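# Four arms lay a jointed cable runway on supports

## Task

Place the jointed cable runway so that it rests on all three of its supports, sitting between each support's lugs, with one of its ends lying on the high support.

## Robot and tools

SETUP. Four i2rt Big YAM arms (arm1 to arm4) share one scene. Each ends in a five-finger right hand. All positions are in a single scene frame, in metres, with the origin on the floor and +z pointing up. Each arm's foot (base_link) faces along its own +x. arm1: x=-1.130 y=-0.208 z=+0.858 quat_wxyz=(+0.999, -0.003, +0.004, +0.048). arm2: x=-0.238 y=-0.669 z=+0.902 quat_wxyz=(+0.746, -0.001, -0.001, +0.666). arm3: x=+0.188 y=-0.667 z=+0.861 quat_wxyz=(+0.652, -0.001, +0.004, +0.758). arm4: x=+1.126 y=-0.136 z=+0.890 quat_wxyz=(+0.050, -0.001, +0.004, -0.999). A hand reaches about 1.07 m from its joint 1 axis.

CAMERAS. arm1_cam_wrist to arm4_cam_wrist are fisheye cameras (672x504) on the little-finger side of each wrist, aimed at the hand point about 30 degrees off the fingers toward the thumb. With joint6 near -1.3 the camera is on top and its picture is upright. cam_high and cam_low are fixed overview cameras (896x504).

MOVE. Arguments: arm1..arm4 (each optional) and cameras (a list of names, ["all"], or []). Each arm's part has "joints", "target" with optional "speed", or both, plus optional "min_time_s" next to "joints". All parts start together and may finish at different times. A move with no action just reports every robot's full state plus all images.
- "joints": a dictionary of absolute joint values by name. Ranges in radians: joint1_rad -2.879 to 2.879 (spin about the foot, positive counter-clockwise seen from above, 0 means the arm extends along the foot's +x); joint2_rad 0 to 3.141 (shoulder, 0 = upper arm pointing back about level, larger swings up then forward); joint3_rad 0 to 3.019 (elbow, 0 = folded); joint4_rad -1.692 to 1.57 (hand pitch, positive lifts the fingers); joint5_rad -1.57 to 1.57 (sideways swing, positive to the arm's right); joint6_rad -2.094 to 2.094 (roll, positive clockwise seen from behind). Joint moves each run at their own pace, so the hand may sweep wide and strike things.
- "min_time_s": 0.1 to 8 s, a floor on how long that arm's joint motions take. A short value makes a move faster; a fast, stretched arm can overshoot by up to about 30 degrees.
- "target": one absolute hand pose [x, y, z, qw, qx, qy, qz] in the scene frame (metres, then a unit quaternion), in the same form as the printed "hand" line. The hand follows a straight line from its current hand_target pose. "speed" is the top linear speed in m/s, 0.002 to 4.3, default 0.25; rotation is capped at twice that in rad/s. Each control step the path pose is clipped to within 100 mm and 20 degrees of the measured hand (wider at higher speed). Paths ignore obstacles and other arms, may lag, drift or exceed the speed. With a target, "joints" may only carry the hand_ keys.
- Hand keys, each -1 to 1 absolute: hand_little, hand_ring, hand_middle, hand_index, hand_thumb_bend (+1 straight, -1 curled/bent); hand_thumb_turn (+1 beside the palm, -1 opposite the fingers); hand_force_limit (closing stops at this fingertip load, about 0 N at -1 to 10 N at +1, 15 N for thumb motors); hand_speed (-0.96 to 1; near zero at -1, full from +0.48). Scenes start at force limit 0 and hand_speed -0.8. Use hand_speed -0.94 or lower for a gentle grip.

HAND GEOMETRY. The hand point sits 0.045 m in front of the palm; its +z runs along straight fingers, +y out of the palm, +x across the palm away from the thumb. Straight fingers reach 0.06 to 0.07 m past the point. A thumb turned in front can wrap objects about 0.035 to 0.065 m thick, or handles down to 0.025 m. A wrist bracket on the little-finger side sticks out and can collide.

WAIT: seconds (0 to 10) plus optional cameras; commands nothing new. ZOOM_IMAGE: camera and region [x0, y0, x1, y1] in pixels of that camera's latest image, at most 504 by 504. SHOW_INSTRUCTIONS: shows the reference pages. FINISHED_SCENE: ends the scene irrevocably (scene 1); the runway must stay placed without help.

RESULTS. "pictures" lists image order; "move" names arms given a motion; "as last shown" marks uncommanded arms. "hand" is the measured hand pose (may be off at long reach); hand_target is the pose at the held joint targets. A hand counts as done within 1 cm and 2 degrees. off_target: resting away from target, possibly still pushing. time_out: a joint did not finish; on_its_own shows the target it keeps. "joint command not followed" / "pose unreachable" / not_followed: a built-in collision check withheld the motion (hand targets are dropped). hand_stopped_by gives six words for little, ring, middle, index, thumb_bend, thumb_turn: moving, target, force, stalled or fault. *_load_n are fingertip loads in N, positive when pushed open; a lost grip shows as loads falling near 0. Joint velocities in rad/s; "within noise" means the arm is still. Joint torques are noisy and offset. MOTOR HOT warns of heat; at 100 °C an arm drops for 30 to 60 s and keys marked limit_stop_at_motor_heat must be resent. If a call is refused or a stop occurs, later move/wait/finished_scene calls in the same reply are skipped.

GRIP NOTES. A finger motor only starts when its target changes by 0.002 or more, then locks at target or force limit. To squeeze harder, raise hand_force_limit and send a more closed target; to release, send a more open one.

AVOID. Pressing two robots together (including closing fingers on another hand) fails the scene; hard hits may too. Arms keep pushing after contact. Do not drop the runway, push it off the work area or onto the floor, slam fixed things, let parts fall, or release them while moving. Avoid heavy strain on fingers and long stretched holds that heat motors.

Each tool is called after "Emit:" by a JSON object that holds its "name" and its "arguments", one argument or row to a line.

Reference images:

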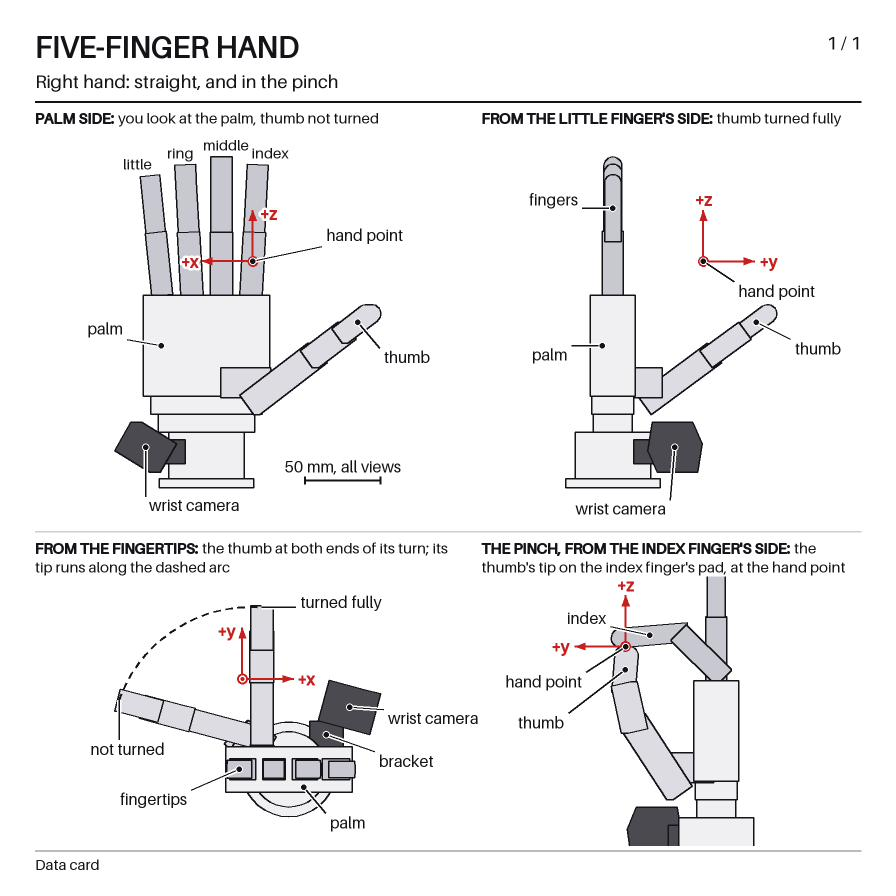

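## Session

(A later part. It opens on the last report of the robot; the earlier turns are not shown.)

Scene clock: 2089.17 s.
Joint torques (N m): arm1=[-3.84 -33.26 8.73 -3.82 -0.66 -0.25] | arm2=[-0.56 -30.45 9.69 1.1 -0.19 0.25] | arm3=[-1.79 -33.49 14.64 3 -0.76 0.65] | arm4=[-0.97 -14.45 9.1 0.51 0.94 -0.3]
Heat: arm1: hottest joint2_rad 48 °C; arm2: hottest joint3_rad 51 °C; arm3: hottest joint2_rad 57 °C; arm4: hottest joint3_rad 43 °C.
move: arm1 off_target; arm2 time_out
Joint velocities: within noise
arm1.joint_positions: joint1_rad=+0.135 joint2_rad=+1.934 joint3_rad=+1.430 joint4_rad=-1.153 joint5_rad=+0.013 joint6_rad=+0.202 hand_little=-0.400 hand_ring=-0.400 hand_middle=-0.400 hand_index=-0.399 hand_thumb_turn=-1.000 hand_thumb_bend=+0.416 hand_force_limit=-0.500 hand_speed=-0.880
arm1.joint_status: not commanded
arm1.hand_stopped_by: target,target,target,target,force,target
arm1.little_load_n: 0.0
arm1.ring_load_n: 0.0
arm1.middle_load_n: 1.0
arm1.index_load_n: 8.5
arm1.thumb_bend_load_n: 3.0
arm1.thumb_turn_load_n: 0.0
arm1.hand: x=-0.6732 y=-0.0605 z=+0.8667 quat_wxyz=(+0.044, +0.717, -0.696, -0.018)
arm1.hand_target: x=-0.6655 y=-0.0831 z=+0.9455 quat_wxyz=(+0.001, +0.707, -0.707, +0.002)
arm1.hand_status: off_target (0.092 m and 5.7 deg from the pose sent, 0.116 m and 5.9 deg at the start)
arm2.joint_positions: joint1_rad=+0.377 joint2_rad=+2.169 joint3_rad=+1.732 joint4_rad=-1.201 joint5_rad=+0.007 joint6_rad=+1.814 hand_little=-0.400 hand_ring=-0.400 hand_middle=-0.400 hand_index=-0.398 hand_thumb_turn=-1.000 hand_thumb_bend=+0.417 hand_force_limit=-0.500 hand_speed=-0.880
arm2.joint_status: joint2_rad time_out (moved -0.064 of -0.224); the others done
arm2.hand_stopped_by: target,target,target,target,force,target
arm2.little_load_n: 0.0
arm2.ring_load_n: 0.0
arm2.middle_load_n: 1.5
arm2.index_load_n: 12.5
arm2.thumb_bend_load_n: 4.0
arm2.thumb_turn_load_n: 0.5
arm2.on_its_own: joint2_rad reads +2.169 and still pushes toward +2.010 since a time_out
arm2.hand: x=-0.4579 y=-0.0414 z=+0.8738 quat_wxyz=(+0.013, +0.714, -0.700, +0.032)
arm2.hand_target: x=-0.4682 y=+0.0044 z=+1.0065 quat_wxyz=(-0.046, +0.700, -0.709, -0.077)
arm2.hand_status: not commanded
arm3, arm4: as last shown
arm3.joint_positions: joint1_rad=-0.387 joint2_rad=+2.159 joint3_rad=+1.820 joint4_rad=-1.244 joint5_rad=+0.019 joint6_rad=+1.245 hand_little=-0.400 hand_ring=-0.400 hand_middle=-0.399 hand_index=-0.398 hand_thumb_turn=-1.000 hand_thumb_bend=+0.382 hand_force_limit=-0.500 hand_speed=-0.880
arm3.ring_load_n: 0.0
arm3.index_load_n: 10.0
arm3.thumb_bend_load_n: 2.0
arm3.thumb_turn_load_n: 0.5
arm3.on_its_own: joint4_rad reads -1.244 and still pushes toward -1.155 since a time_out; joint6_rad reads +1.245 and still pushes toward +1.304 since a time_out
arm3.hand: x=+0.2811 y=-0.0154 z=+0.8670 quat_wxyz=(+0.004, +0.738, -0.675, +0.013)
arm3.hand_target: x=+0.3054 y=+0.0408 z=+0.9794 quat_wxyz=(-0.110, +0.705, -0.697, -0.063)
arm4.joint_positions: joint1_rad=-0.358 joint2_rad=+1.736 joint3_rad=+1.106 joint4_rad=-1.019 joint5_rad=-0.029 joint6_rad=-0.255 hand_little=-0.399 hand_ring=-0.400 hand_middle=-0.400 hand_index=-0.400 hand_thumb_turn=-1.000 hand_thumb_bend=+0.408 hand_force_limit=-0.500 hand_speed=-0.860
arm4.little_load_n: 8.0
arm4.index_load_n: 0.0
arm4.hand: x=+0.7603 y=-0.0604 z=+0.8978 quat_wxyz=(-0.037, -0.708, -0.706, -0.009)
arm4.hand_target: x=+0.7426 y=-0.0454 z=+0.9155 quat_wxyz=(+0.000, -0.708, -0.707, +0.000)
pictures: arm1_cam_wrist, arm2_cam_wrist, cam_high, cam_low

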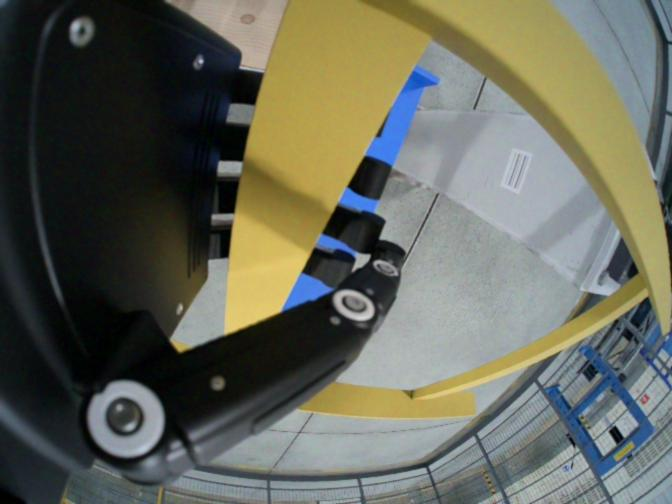

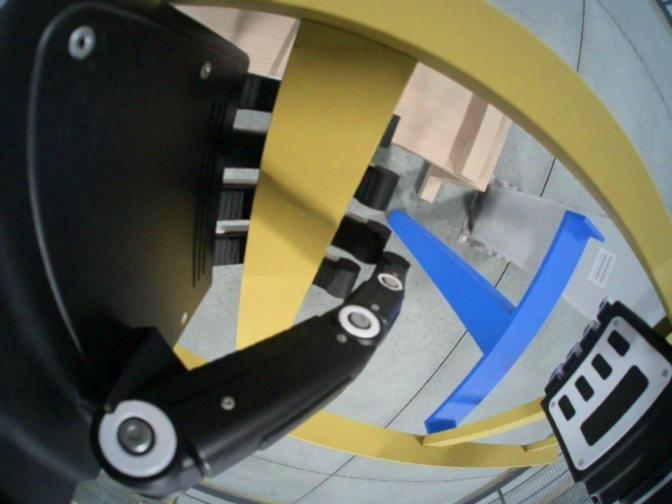

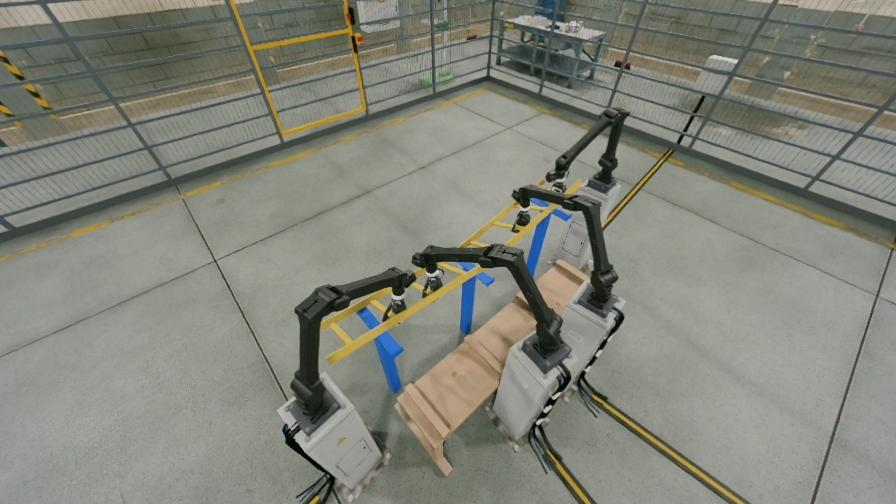

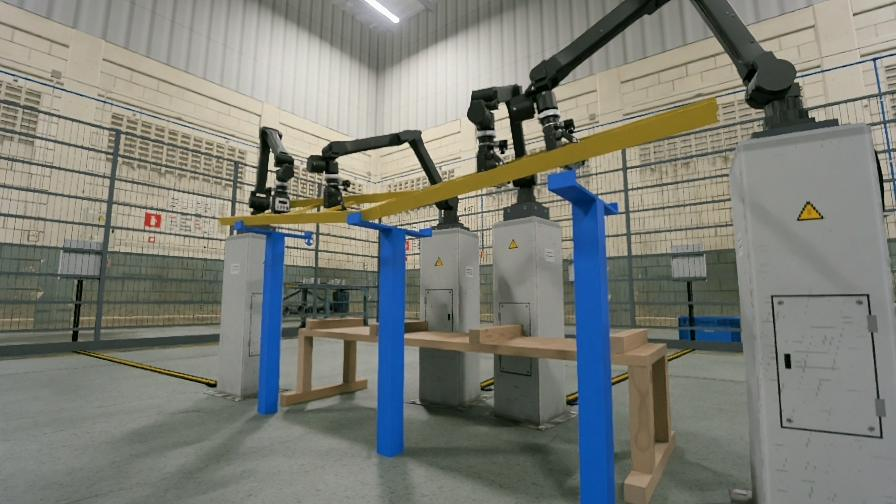

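Emit:
{"name": "move", "arguments": {
  "arm1": {"target": [-0.662, -0.120, 0.950, 0, 0.7071, -0.7071, 0], "speed": 0.03},
  "arm2": {"joints": {"joint2_rad": 1.92, "joint3_rad": 1.652, "joint4_rad": -1.123}, "min_time_s": 2},
  "arm3": {"joints": {"joint2_rad": 1.988, "joint3_rad": 1.799, "joint4_rad": -1.118}, "min_time_s": 2},
  "arm4": {"target": [0.742, -0.060, 0.915, 0, 0.7071, 0.7071, 0], "speed": 0.02},
  "cameras": ["cam_low", "cam_high", "arm2_cam_wrist", "arm1_cam_wrist", "arm3_cam_wrist", "arm4_cam_wrist"]
}}

Emit:
{"name": "zoom_image", "arguments": {
  "camera": "cam_low",
  "region": [520, 110, 660, 230]
}}

Emit:
{"name": "zoom_image", "arguments": {
  "camera": "arm2_cam_wrist",
  "region": [400, 360, 560, 480]
}}

Emit:
{"name": "zoom_image", "arguments": {
  "camera": "cam_high",
  "region": [300, 270, 440, 390]
}}

Emit:
{"name": "zoom_image", "arguments": {
  "camera": "cam_low",
  "region": [210, 170, 450, 270]
}}

Emit:
{"name": "zoom_image", "arguments": {
  "camera": "cam_high",
  "region": [430, 160, 600, 310]
}}

Scene clock: 2112.33 s.
Joint torques (N m): arm1=[-2.67 -32.09 8.54 -3.3 -0.58 0.07] | arm2=[-1.85 -30.56 9.48 0.96 0 0.18] | arm3=[-1.73 -34.08 13.82 2.47 -0.81 0.56] | arm4=[0.73 -14.97 8.53 0.44 0.66 -0.12]
Heat: arm1: hottest joint2_rad 48 °C; arm2: hottest joint3_rad 49 °C; arm3: hottest joint2_rad 57 °C; arm4: hottest joint3_rad 44 °C.
move: arm1 off_target; arm2 time_out; arm3 time_out; arm4 off_target
Joint velocities: within noise
arm1.joint_positions: joint1_rad=+0.061 joint2_rad=+1.913 joint3_rad=+1.413 joint4_rad=-1.150 joint5_rad=+0.011 joint6_rad=+0.101 hand_little=-0.400 hand_ring=-0.400 hand_middle=-0.400 hand_index=-0.399 hand_thumb_turn=-1.000 hand_thumb_bend=+0.416 hand_force_limit=-0.500 hand_speed=-0.880
arm1.joint_status: not commanded
arm1.hand_stopped_by: target,target,target,target,force,target
arm1.little_load_n: 0.0
arm1.ring_load_n: 0.0
arm1.middle_load_n: 1.0
arm1.index_load_n: 7.0
arm1.thumb_bend_load_n: 3.0
arm1.thumb_turn_load_n: 0.0
arm1.hand: x=-0.6712 y=-0.1011 z=+0.8723 quat_wxyz=(+0.039, +0.726, -0.686, -0.021)
arm1.hand_target: x=-0.6649 y=-0.1186 z=+0.9427 quat_wxyz=(+0.000, +0.707, -0.707, +0.001)
arm1.hand_status: off_target (0.081 m and 6.0 deg from the pose sent, 0.103 m and 5.7 deg at the start)
arm2.joint_positions: joint1_rad=+0.386 joint2_rad=+2.089 joint3_rad=+1.595 joint4_rad=-1.148 joint5_rad=+0.002 joint6_rad=+1.820 hand_little=-0.400 hand_ring=-0.400 hand_middle=-0.400 hand_index=-0.398 hand_thumb_turn=-1.000 hand_thumb_bend=+0.417 hand_force_limit=-0.500 hand_speed=-0.880
arm2.joint_status: joint2_rad time_out (moved -0.080 of -0.249); the others done
arm2.hand_stopped_by: target,target,target,target,force,target
arm2.little_load_n: 0.0
arm2.ring_load_n: 0.0
arm2.middle_load_n: 1.0
arm2.index_load_n: 15.0
arm2.thumb_bend_load_n: 4.0
arm2.thumb_turn_load_n: 0.0
arm2.on_its_own: joint2_rad reads +2.089 and still pushes toward +1.920 since a time_out
arm2.hand: x=-0.4555 y=-0.0757 z=+0.8756 quat_wxyz=(+0.016, +0.715, -0.698, +0.032)
arm2.hand_target: x=-0.4597 y=-0.0281 z=+1.0077 quat_wxyz=(-0.046, +0.700, -0.709, -0.077)
arm2.hand_status: not commanded
arm3.joint_positions: joint1_rad=-0.391 joint2_rad=+2.120 joint3_rad=+1.742 joint4_rad=-1.192 joint5_rad=+0.020 joint6_rad=+1.253 hand_little=-0.400 hand_ring=-0.400 hand_middle=-0.399 hand_index=-0.398 hand_thumb_turn=-1.000 hand_thumb_bend=+0.382 hand_force_limit=-0.500 hand_speed=-0.880
arm3.joint_status: joint4_rad time_out (moved +0.051 of +0.126); the others done
arm3.hand_stopped_by: target,target,target,target,force,target
arm3.little_load_n: 0.0
arm3.ring_load_n: 0.0
arm3.middle_load_n: 4.0
arm3.index_load_n: 10.5
arm3.thumb_bend_load_n: 2.0
arm3.thumb_turn_load_n: 0.5
arm3.on_its_own: joint4_rad reads -1.192 and still pushes toward -1.118 since a time_out; joint6_rad reads +1.253 and still pushes toward +1.304 since a time_out
arm3.hand: x=+0.2811 y=-0.0282 z=+0.8629 quat_wxyz=(-0.001, +0.734, -0.679, +0.010)
arm3.hand_target: x=+0.3009 y=+0.0234 z=+0.9774 quat_wxyz=(-0.111, +0.705, -0.697, -0.063)
arm3.hand_status: not commanded
arm4.joint_positions: joint1_rad=-0.347 joint2_rad=+1.736 joint3_rad=+1.100 joint4_rad=-1.012 joint5_rad=-0.023 joint6_rad=-0.242 hand_little=-0.399 hand_ring=-0.400 hand_middle=-0.400 hand_index=-0.400 hand_thumb_turn=-1.000 hand_thumb_bend=+0.408 hand_force_limit=-0.500 hand_speed=-0.860
arm4.joint_status: not commanded
arm4.hand_stopped_by: target,target,target,target,force,target
arm4.little_load_n: 8.5
arm4.ring_load_n: 0.0
arm4.middle_load_n: 1.0
arm4.index_load_n: 0.0
arm4.thumb_bend_load_n: 4.5
arm4.thumb_turn_load_n: 0.5
arm4.hand: x=+0.7603 y=-0.0644 z=+0.8957 quat_wxyz=(-0.035, -0.708, -0.705, -0.011)
arm4.hand_target: x=+0.7427 y=-0.0603 z=+0.9152 quat_wxyz=(+0.000, -0.707, -0.707, +0.000)
arm4.hand_status: off_target (0.027 m and 4.3 deg from the pose sent, 0.025 m and 4.4 deg at the start)
pictures: arm1_cam_wrist, arm2_cam_wrist, arm3_cam_wrist, arm4_cam_wrist, cam_high, cam_low

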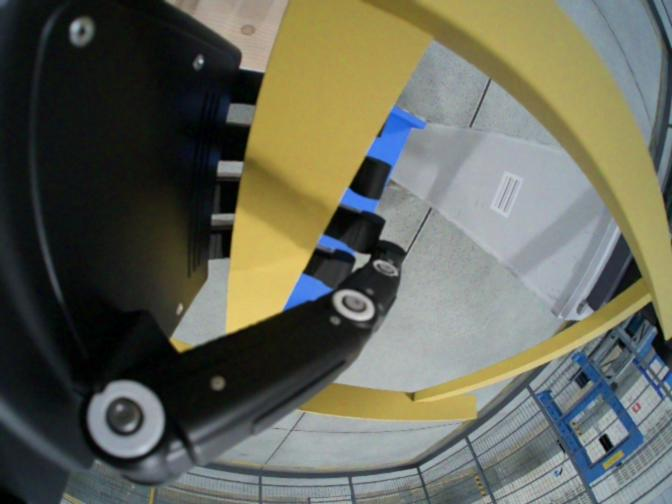

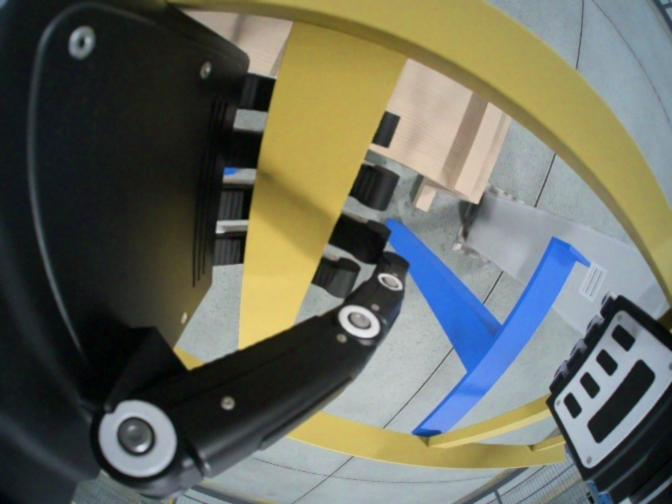

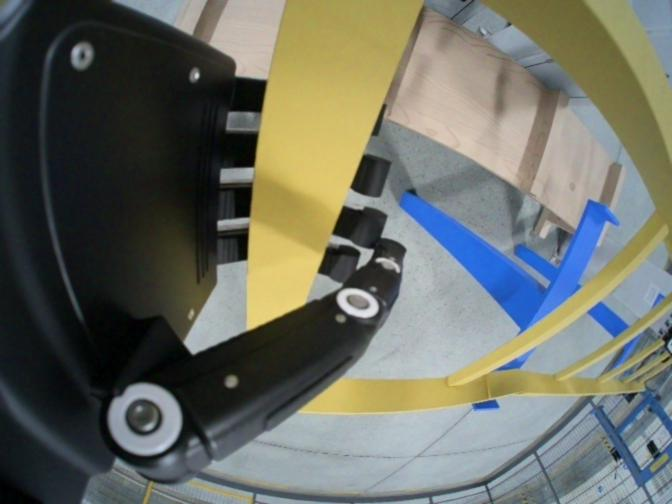

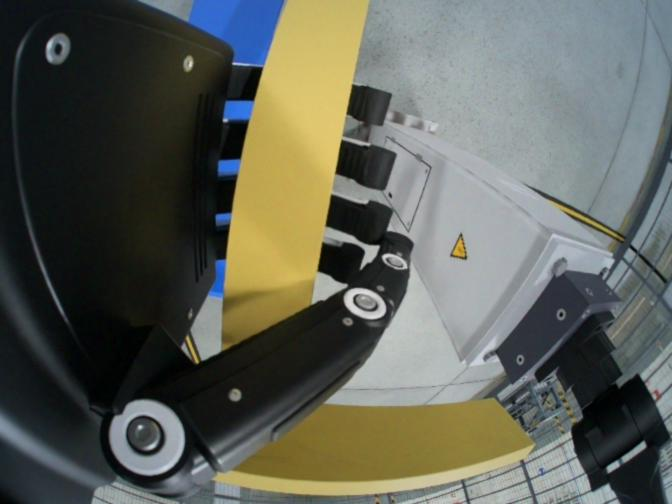

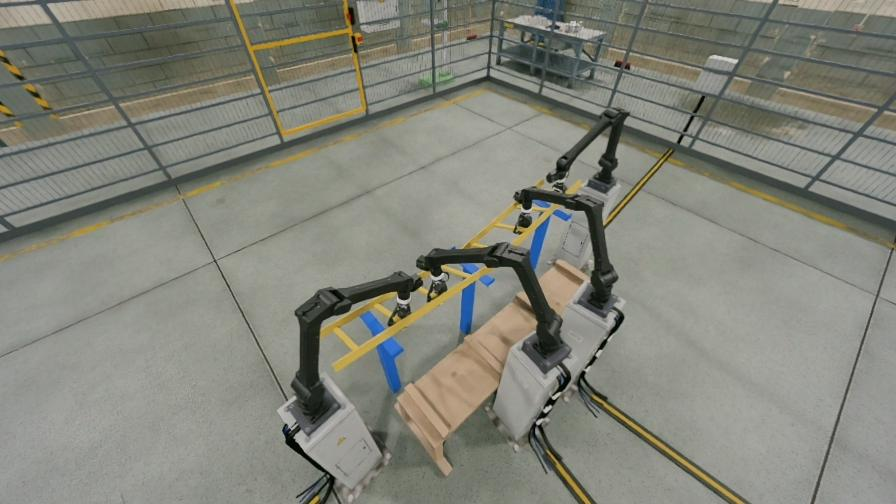

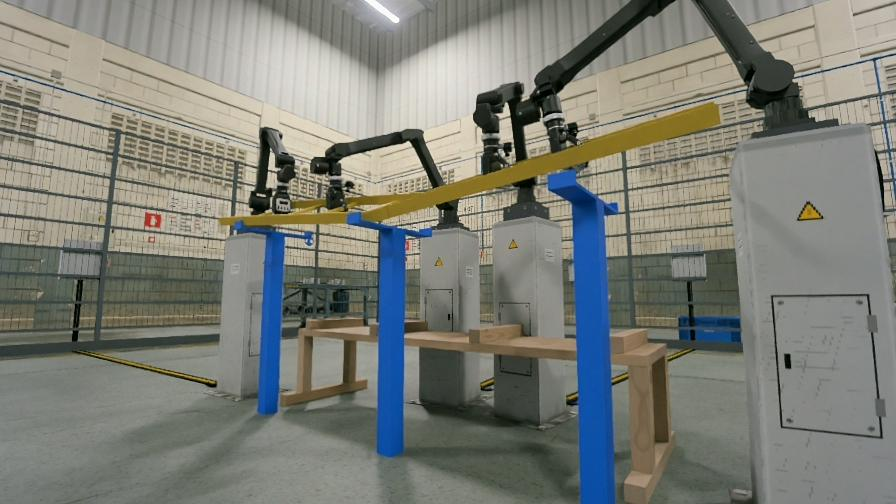

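Scaled by 3.600.

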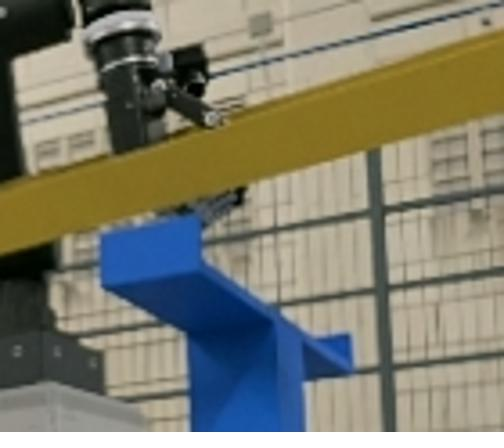

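Scaled by 3.150 from the camera's image (finer frame: 960x720).

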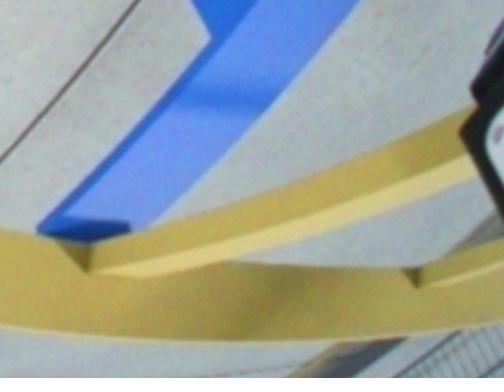

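Scaled by 3.600.

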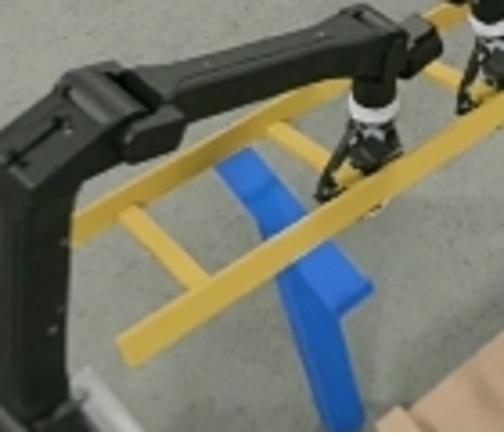

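Scaled by 2.100.

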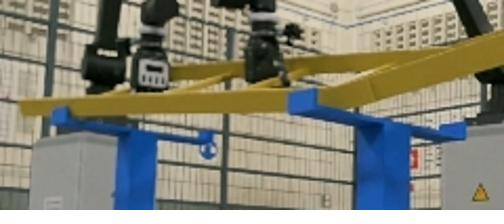

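Scaled by 2.965.

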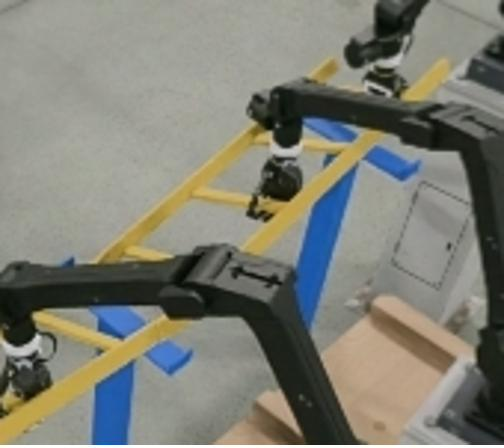

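Emit:
{"name": "move", "arguments": {
  "arm1": {"target": [-0.662, -0.060, 0.950, 0, 0.7071, -0.7071, 0], "speed": 0.03},
  "arm2": {"joints": {"joint2_rad": 1.985, "joint3_rad": 1.750, "joint4_rad": -1.155}, "min_time_s": 2},
  "arm3": {"joints": {"joint2_rad": 2.02, "joint3_rad": 1.855, "joint4_rad": -1.14}, "min_time_s": 2},
  "cameras": ["cam_low", "cam_high", "arm2_cam_wrist", "arm1_cam_wrist", "arm3_cam_wrist"]
}}

Emit:
{"name": "zoom_image", "arguments": {
  "camera": "cam_low",
  "region": [520, 110, 660, 230]
}}

Emit:
{"name": "zoom_image", "arguments": {
  "camera": "arm2_cam_wrist",
  "region": [400, 360, 560, 480]
}}

Emit:
{"name": "zoom_image", "arguments": {
  "camera": "cam_high",
  "region": [300, 270, 440, 390]
}}

Scene clock: 2165.57 s.
Joint torques (N m): arm1=[1.55 -29.04 11.58 -3.37 -1.25 0.09] | arm2=[-1.67 -27.16 13.6 0.01 -0.06 0.22] | arm3=[-1.32 -31.44 18.81 1.57 -0.52 0.38] | arm4=[0.62 -15.03 8.53 0.25 0.67 -0.12]
Heat: arm1: hottest joint2_rad 54 °C; arm2: hottest joint3_rad 49 °C; arm3: hottest joint2_rad 53 °C; arm4: hottest joint3_rad 45 °C.
move: arm1 off_target; arm2 time_out; arm3 time_out
Joint velocities: within noise
arm1.joint_positions: joint1_rad=+0.097 joint2_rad=+1.905 joint3_rad=+1.411 joint4_rad=-1.164 joint5_rad=+0.024 joint6_rad=+0.201 hand_little=-0.400 hand_ring=-0.400 hand_middle=-0.400 hand_index=-0.399 hand_thumb_turn=-1.000 hand_thumb_bend=+0.416 hand_force_limit=-0.500 hand_speed=-0.880
arm1.joint_status: not commanded
arm1.hand_stopped_by: target,target,target,target,force,target
arm1.little_load_n: 0.0
arm1.ring_load_n: 0.0
arm1.middle_load_n: 1.0
arm1.index_load_n: 7.0
arm1.thumb_bend_load_n: 3.0
arm1.thumb_turn_load_n: 0.0
arm1.hand: x=-0.6757 y=-0.0817 z=+0.8751 quat_wxyz=(+0.048, +0.704, -0.709, -0.014)
arm1.hand_target: x=-0.6657 y=-0.0618 z=+0.9453 quat_wxyz=(-0.001, +0.708, -0.707, +0.000)
arm1.hand_status: off_target (0.079 m and 5.7 deg from the pose sent, 0.088 m and 6.0 deg at the start)
arm2.joint_positions: joint1_rad=+0.387 joint2_rad=+2.101 joint3_rad=+1.626 joint4_rad=-1.154 joint5_rad=+0.004 joint6_rad=+1.820 hand_little=-0.400 hand_ring=-0.400 hand_middle=-0.400 hand_index=-0.398 hand_thumb_turn=-1.000 hand_thumb_bend=+0.417 hand_force_limit=-0.500 hand_speed=-0.880
arm2.joint_status: joint3_rad time_out (moved +0.031 of +0.155); the others done
arm2.hand_stopped_by: target,target,target,target,force,target
arm2.little_load_n: 0.0
arm2.ring_load_n: 0.0
arm2.middle_load_n: 1.0
arm2.index_load_n: 16.5
arm2.thumb_bend_load_n: 4.0
arm2.thumb_turn_load_n: 0.5
arm2.on_its_own: joint3_rad reads +1.626 and still pushes toward +1.738 since a time_out
arm2.hand: x=-0.4583 y=-0.0658 z=+0.8791 quat_wxyz=(+0.012, +0.715, -0.698, +0.027)
arm2.hand_target: x=-0.4650 y=-0.0081 z=+1.0014 quat_wxyz=(-0.043, +0.700, -0.709, -0.072)
arm2.hand_status: not commanded
arm3.joint_positions: joint1_rad=-0.391 joint2_rad=+2.120 joint3_rad=+1.742 joint4_rad=-1.188 joint5_rad=+0.014 joint6_rad=+1.267 hand_little=-0.400 hand_ring=-0.400 hand_middle=-0.399 hand_index=-0.398 hand_thumb_turn=-1.000 hand_thumb_bend=+0.382 hand_force_limit=-0.500 hand_speed=-0.880
arm3.joint_status: joint3_rad time_out (moved +0.000 of +0.113); the others done
arm3.hand_stopped_by: target,target,target,target,force,target
arm3.little_load_n: 0.0
arm3.ring_load_n: 0.0
arm3.middle_load_n: 4.5
arm3.index_load_n: 11.5
arm3.thumb_bend_load_n: 2.5
arm3.thumb_turn_load_n: 0.5
arm3.on_its_own: joint3_rad reads +1.742 and still pushes toward +1.854 since a time_out; joint6_rad reads +1.267 and still pushes toward +1.304 since a time_out
arm3.hand: x=+0.2806 y=-0.0260 z=+0.8633 quat_wxyz=(-0.001, +0.729, -0.685, +0.007)
arm3.hand_target: x=+0.3039 y=+0.0349 z=+0.9787 quat_wxyz=(-0.111, +0.705, -0.697, -0.063)
arm3.hand_status: not commanded
arm4: as last shown
arm4.joint_positions: joint1_rad=-0.345 joint2_rad=+1.736 joint3_rad=+1.100 joint4_rad=-1.008 joint5_rad=-0.023 joint6_rad=-0.242 hand_little=-0.399 hand_ring=-0.400 hand_middle=-0.400 hand_index=-0.400 hand_thumb_turn=-1.000 hand_thumb_bend=+0.408 hand_force_limit=-0.500 hand_speed=-0.860
arm4.little_load_n: 8.0
arm4.middle_load_n: 0.5
arm4.hand: x=+0.7593 y=-0.0647 z=+0.8954 quat_wxyz=(-0.034, -0.708, -0.705, -0.011)
arm4.hand_target: x=+0.7427 y=-0.0602 z=+0.9152 quat_wxyz=(+0.000, -0.707, -0.707, +0.000)
pictures: arm1_cam_wrist, arm2_cam_wrist, arm3_cam_wrist, cam_high, cam_low

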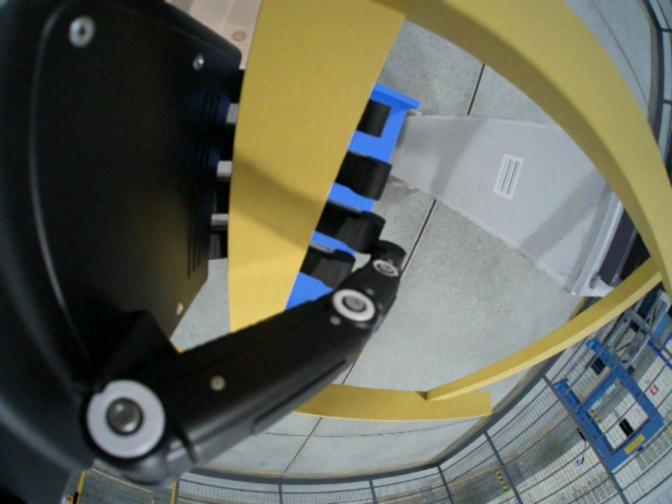

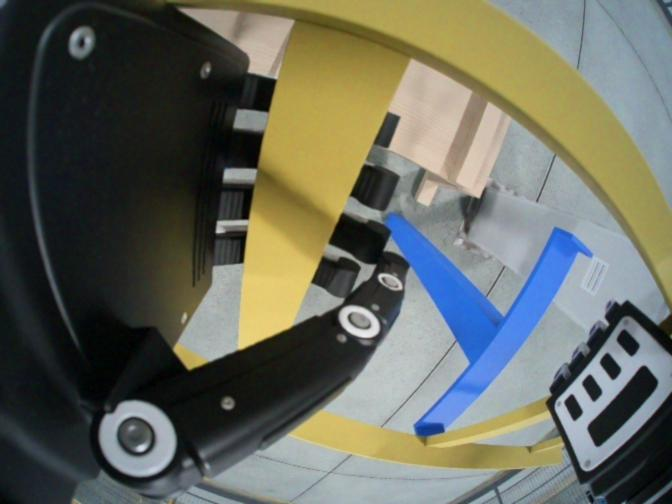

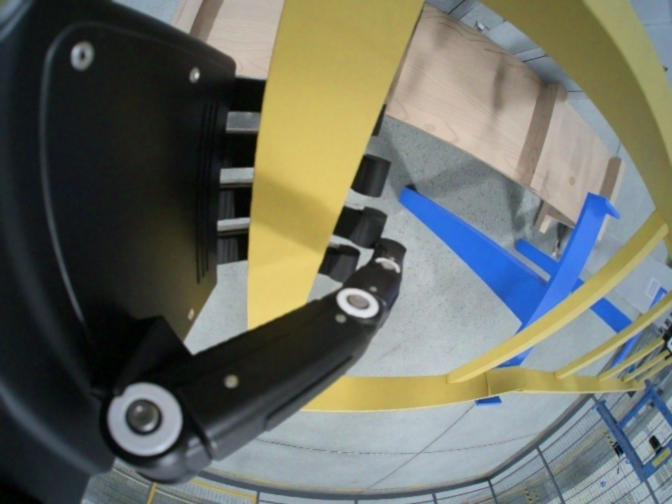

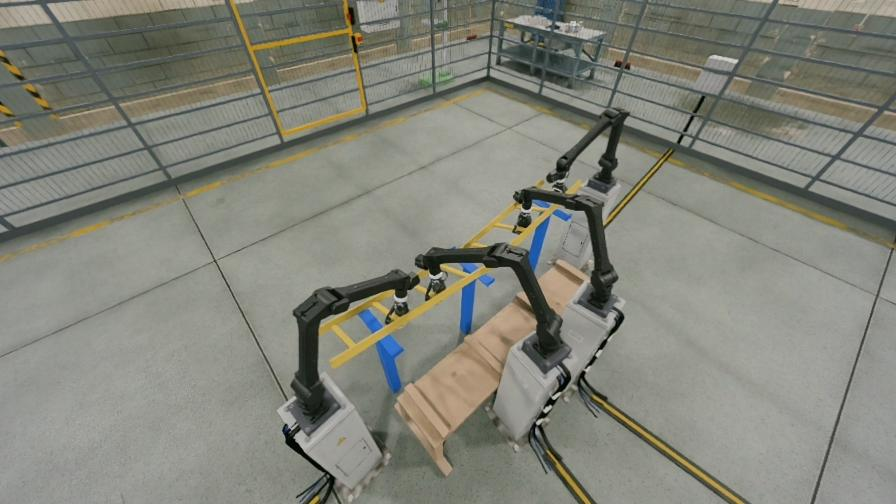

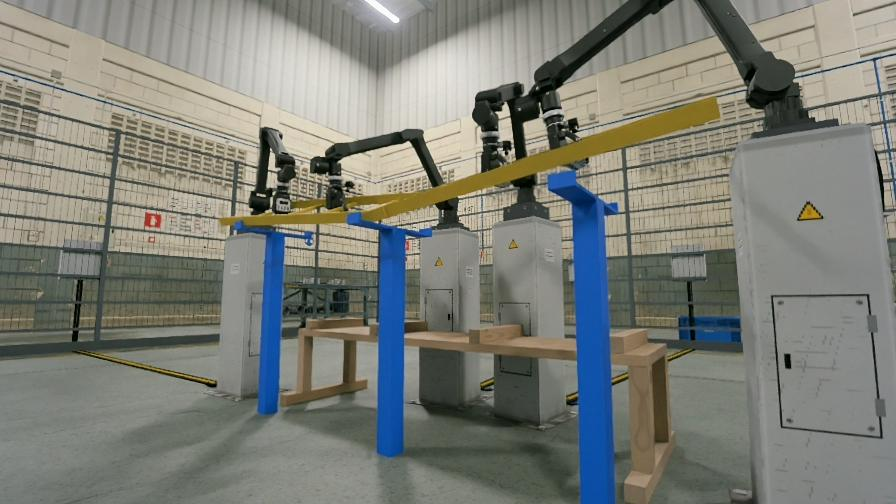

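Scaled by 3.600.

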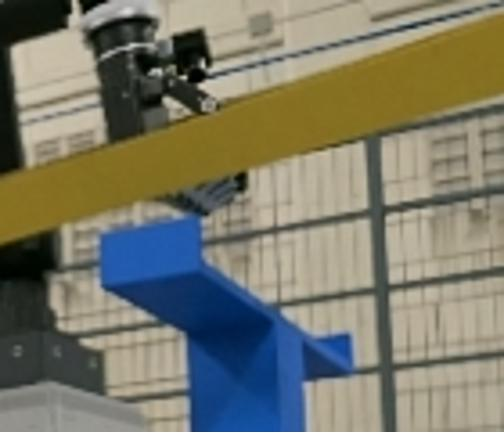

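Scaled by 3.150 from the camera's image (finer frame: 960x720).

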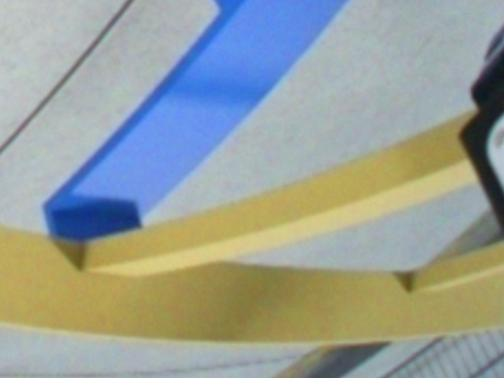

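Scaled by 3.600.

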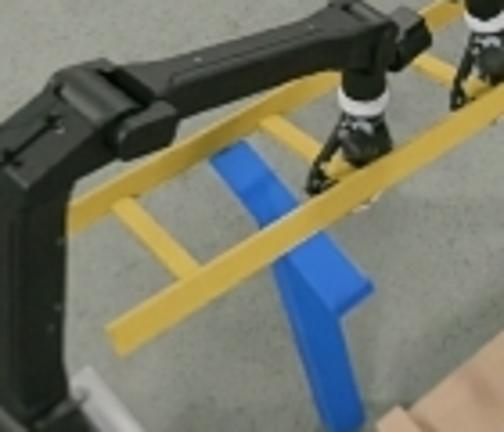

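Emit:
{"name": "move", "arguments": {
  "arm1": {"target": [-0.662, -0.064, 0.905, 0, 0.7071, -0.7071, 0], "speed": 0.03},
  "cameras": ["cam_low", "cam_high", "arm2_cam_wrist", "arm1_cam_wrist"]
}}

Emit:
{"name": "zoom_image", "arguments": {
  "camera": "cam_low",
  "region": [520, 110, 660, 230]
}}

Emit:
{"name": "zoom_image", "arguments": {
  "camera": "arm2_cam_wrist",
  "region": [400, 360, 560, 480]
}}

Scene clock: 2173.23 s.
Joint torques (N m): arm1=[1.14 -24.76 8.68 -0.79 -1.38 0.04] | arm2=[-1.08 -26.87 13.59 -0.06 -0.1 0.15] | arm3=[-1.85 -31.38 18.85 1.48 -0.57 0.34] | arm4=[0.56 -15.03 8.55 0.25 0.66 -0.13]
Heat: arm1: hottest joint2_rad 53 °C; arm2: hottest joint3_rad 48 °C; arm3: hottest joint2_rad 53 °C; arm4: hottest joint3_rad 44 °C.
move: arm1 off_target
Joint velocities: within noise
arm1.joint_positions: joint1_rad=+0.097 joint2_rad=+1.905 joint3_rad=+1.394 joint4_rad=-1.129 joint5_rad=+0.028 joint6_rad=+0.201 hand_little=-0.400 hand_ring=-0.400 hand_middle=-0.400 hand_index=-0.399 hand_thumb_turn=-1.000 hand_thumb_bend=+0.416 hand_force_limit=-0.500 hand_speed=-0.880
arm1.joint_status: not commanded
arm1.hand_stopped_by: target,target,target,target,force,target
arm1.little_load_n: 0.0
arm1.ring_load_n: 0.0
arm1.middle_load_n: 1.0
arm1.index_load_n: 6.5
arm1.thumb_bend_load_n: 3.0
arm1.thumb_turn_load_n: 0.0
arm1.hand: x=-0.6739 y=-0.0821 z=+0.8680 quat_wxyz=(+0.041, +0.704, -0.709, -0.008)
arm1.hand_target: x=-0.6633 y=-0.0647 z=+0.9043 quat_wxyz=(+0.000, +0.708, -0.707, -0.001)
arm1.hand_status: off_target (0.043 m and 4.8 deg from the pose sent, 0.037 m and 5.7 deg at the start)
arm2, arm3, arm4: as last shown
arm2.joint_positions: joint1_rad=+0.387 joint2_rad=+2.108 joint3_rad=+1.626 joint4_rad=-1.154 joint5_rad=+0.004 joint6_rad=+1.823 hand_little=-0.400 hand_ring=-0.400 hand_middle=-0.400 hand_index=-0.398 hand_thumb_turn=-1.000 hand_thumb_bend=+0.417 hand_force_limit=-0.500 hand_speed=-0.880
arm2.middle_load_n: 1.5
arm2.index_load_n: 18.0
arm2.on_its_own: joint3_rad reads +1.626 and still pushes toward +1.738 since a time_out
arm2.hand: x=-0.4578 y=-0.0665 z=+0.8751 quat_wxyz=(+0.013, +0.714, -0.699, +0.030)
arm2.hand_target: x=-0.4651 y=-0.0081 z=+1.0015 quat_wxyz=(-0.043, +0.700, -0.709, -0.072)
arm3.joint_positions: joint1_rad=-0.391 joint2_rad=+2.120 joint3_rad=+1.742 joint4_rad=-1.186 joint5_rad=+0.014 joint6_rad=+1.270 hand_little=-0.400 hand_ring=-0.400 hand_middle=-0.399 hand_index=-0.398 hand_thumb_turn=-1.000 hand_thumb_bend=+0.382 hand_force_limit=-0.500 hand_speed=-0.880
arm3.middle_load_n: 4.0
arm3.index_load_n: 11.0
arm3.thumb_bend_load_n: 2.0
arm3.on_its_own: joint3_rad reads +1.742 and still pushes toward +1.854 since a time_out
arm3.hand: x=+0.2808 y=-0.0253 z=+0.8633 quat_wxyz=(-0.002, +0.728, -0.686, +0.006)
arm3.hand_target: x=+0.3040 y=+0.0350 z=+0.9788 quat_wxyz=(-0.111, +0.705, -0.697, -0.064)
arm4.joint_positions: joint1_rad=-0.345 joint2_rad=+1.736 joint3_rad=+1.100 joint4_rad=-1.008 joint5_rad=-0.023 joint6_rad=-0.241 hand_little=-0.399 hand_ring=-0.400 hand_middle=-0.400 hand_index=-0.400 hand_thumb_turn=-1.000 hand_thumb_bend=+0.408 hand_force_limit=-0.500 hand_speed=-0.860
arm4.little_load_n: 8.5
arm4.index_load_n: 0.5
arm4.hand: x=+0.7592 y=-0.0648 z=+0.8954 quat_wxyz=(-0.034, -0.708, -0.705, -0.011)
pictures: arm1_cam_wrist, arm2_cam_wrist, cam_high, cam_low

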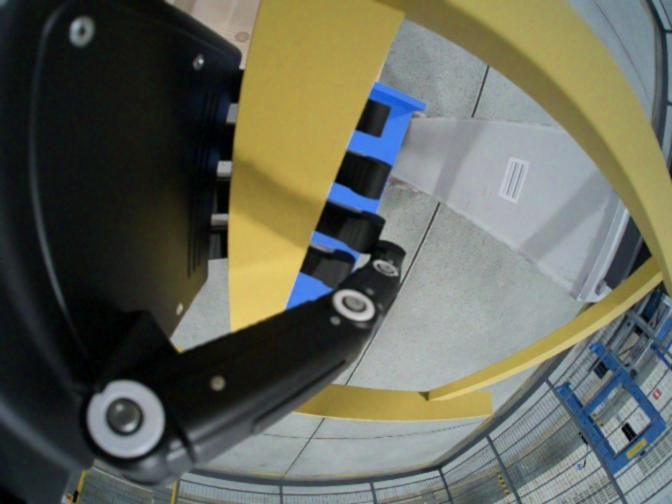

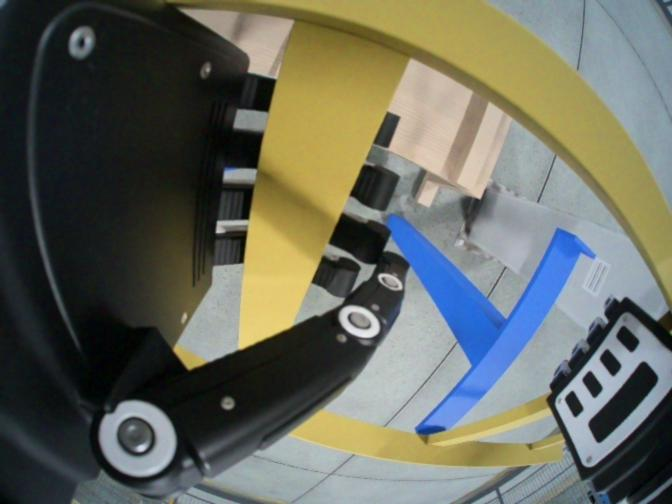

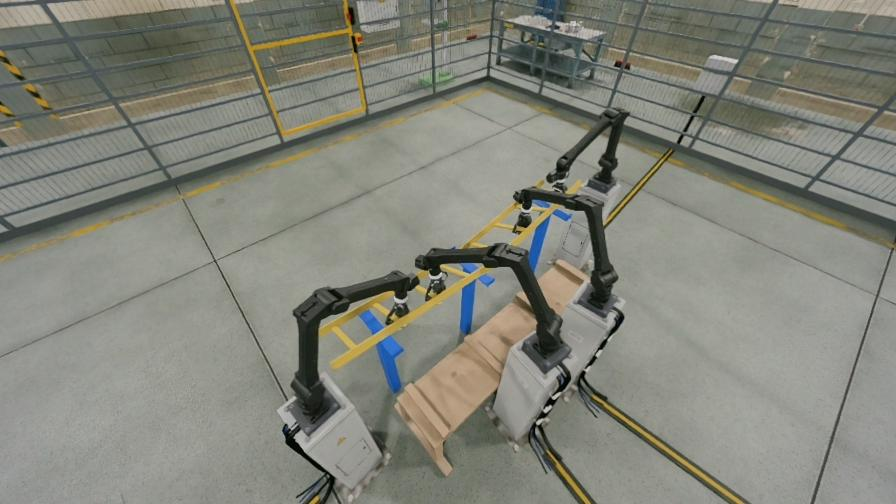

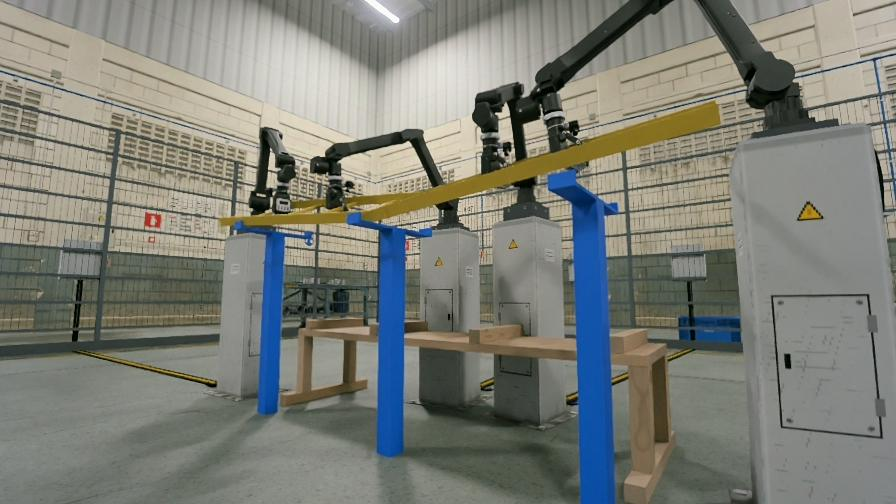

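Scaled by 3.600.

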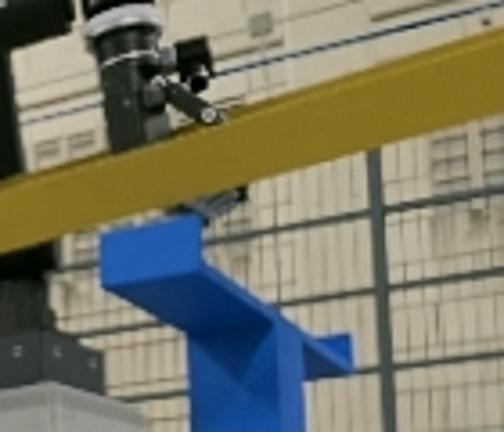

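Scaled by 3.150 from the camera's image (finer frame: 960x720).

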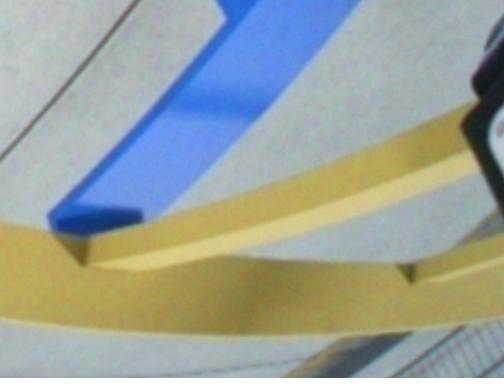

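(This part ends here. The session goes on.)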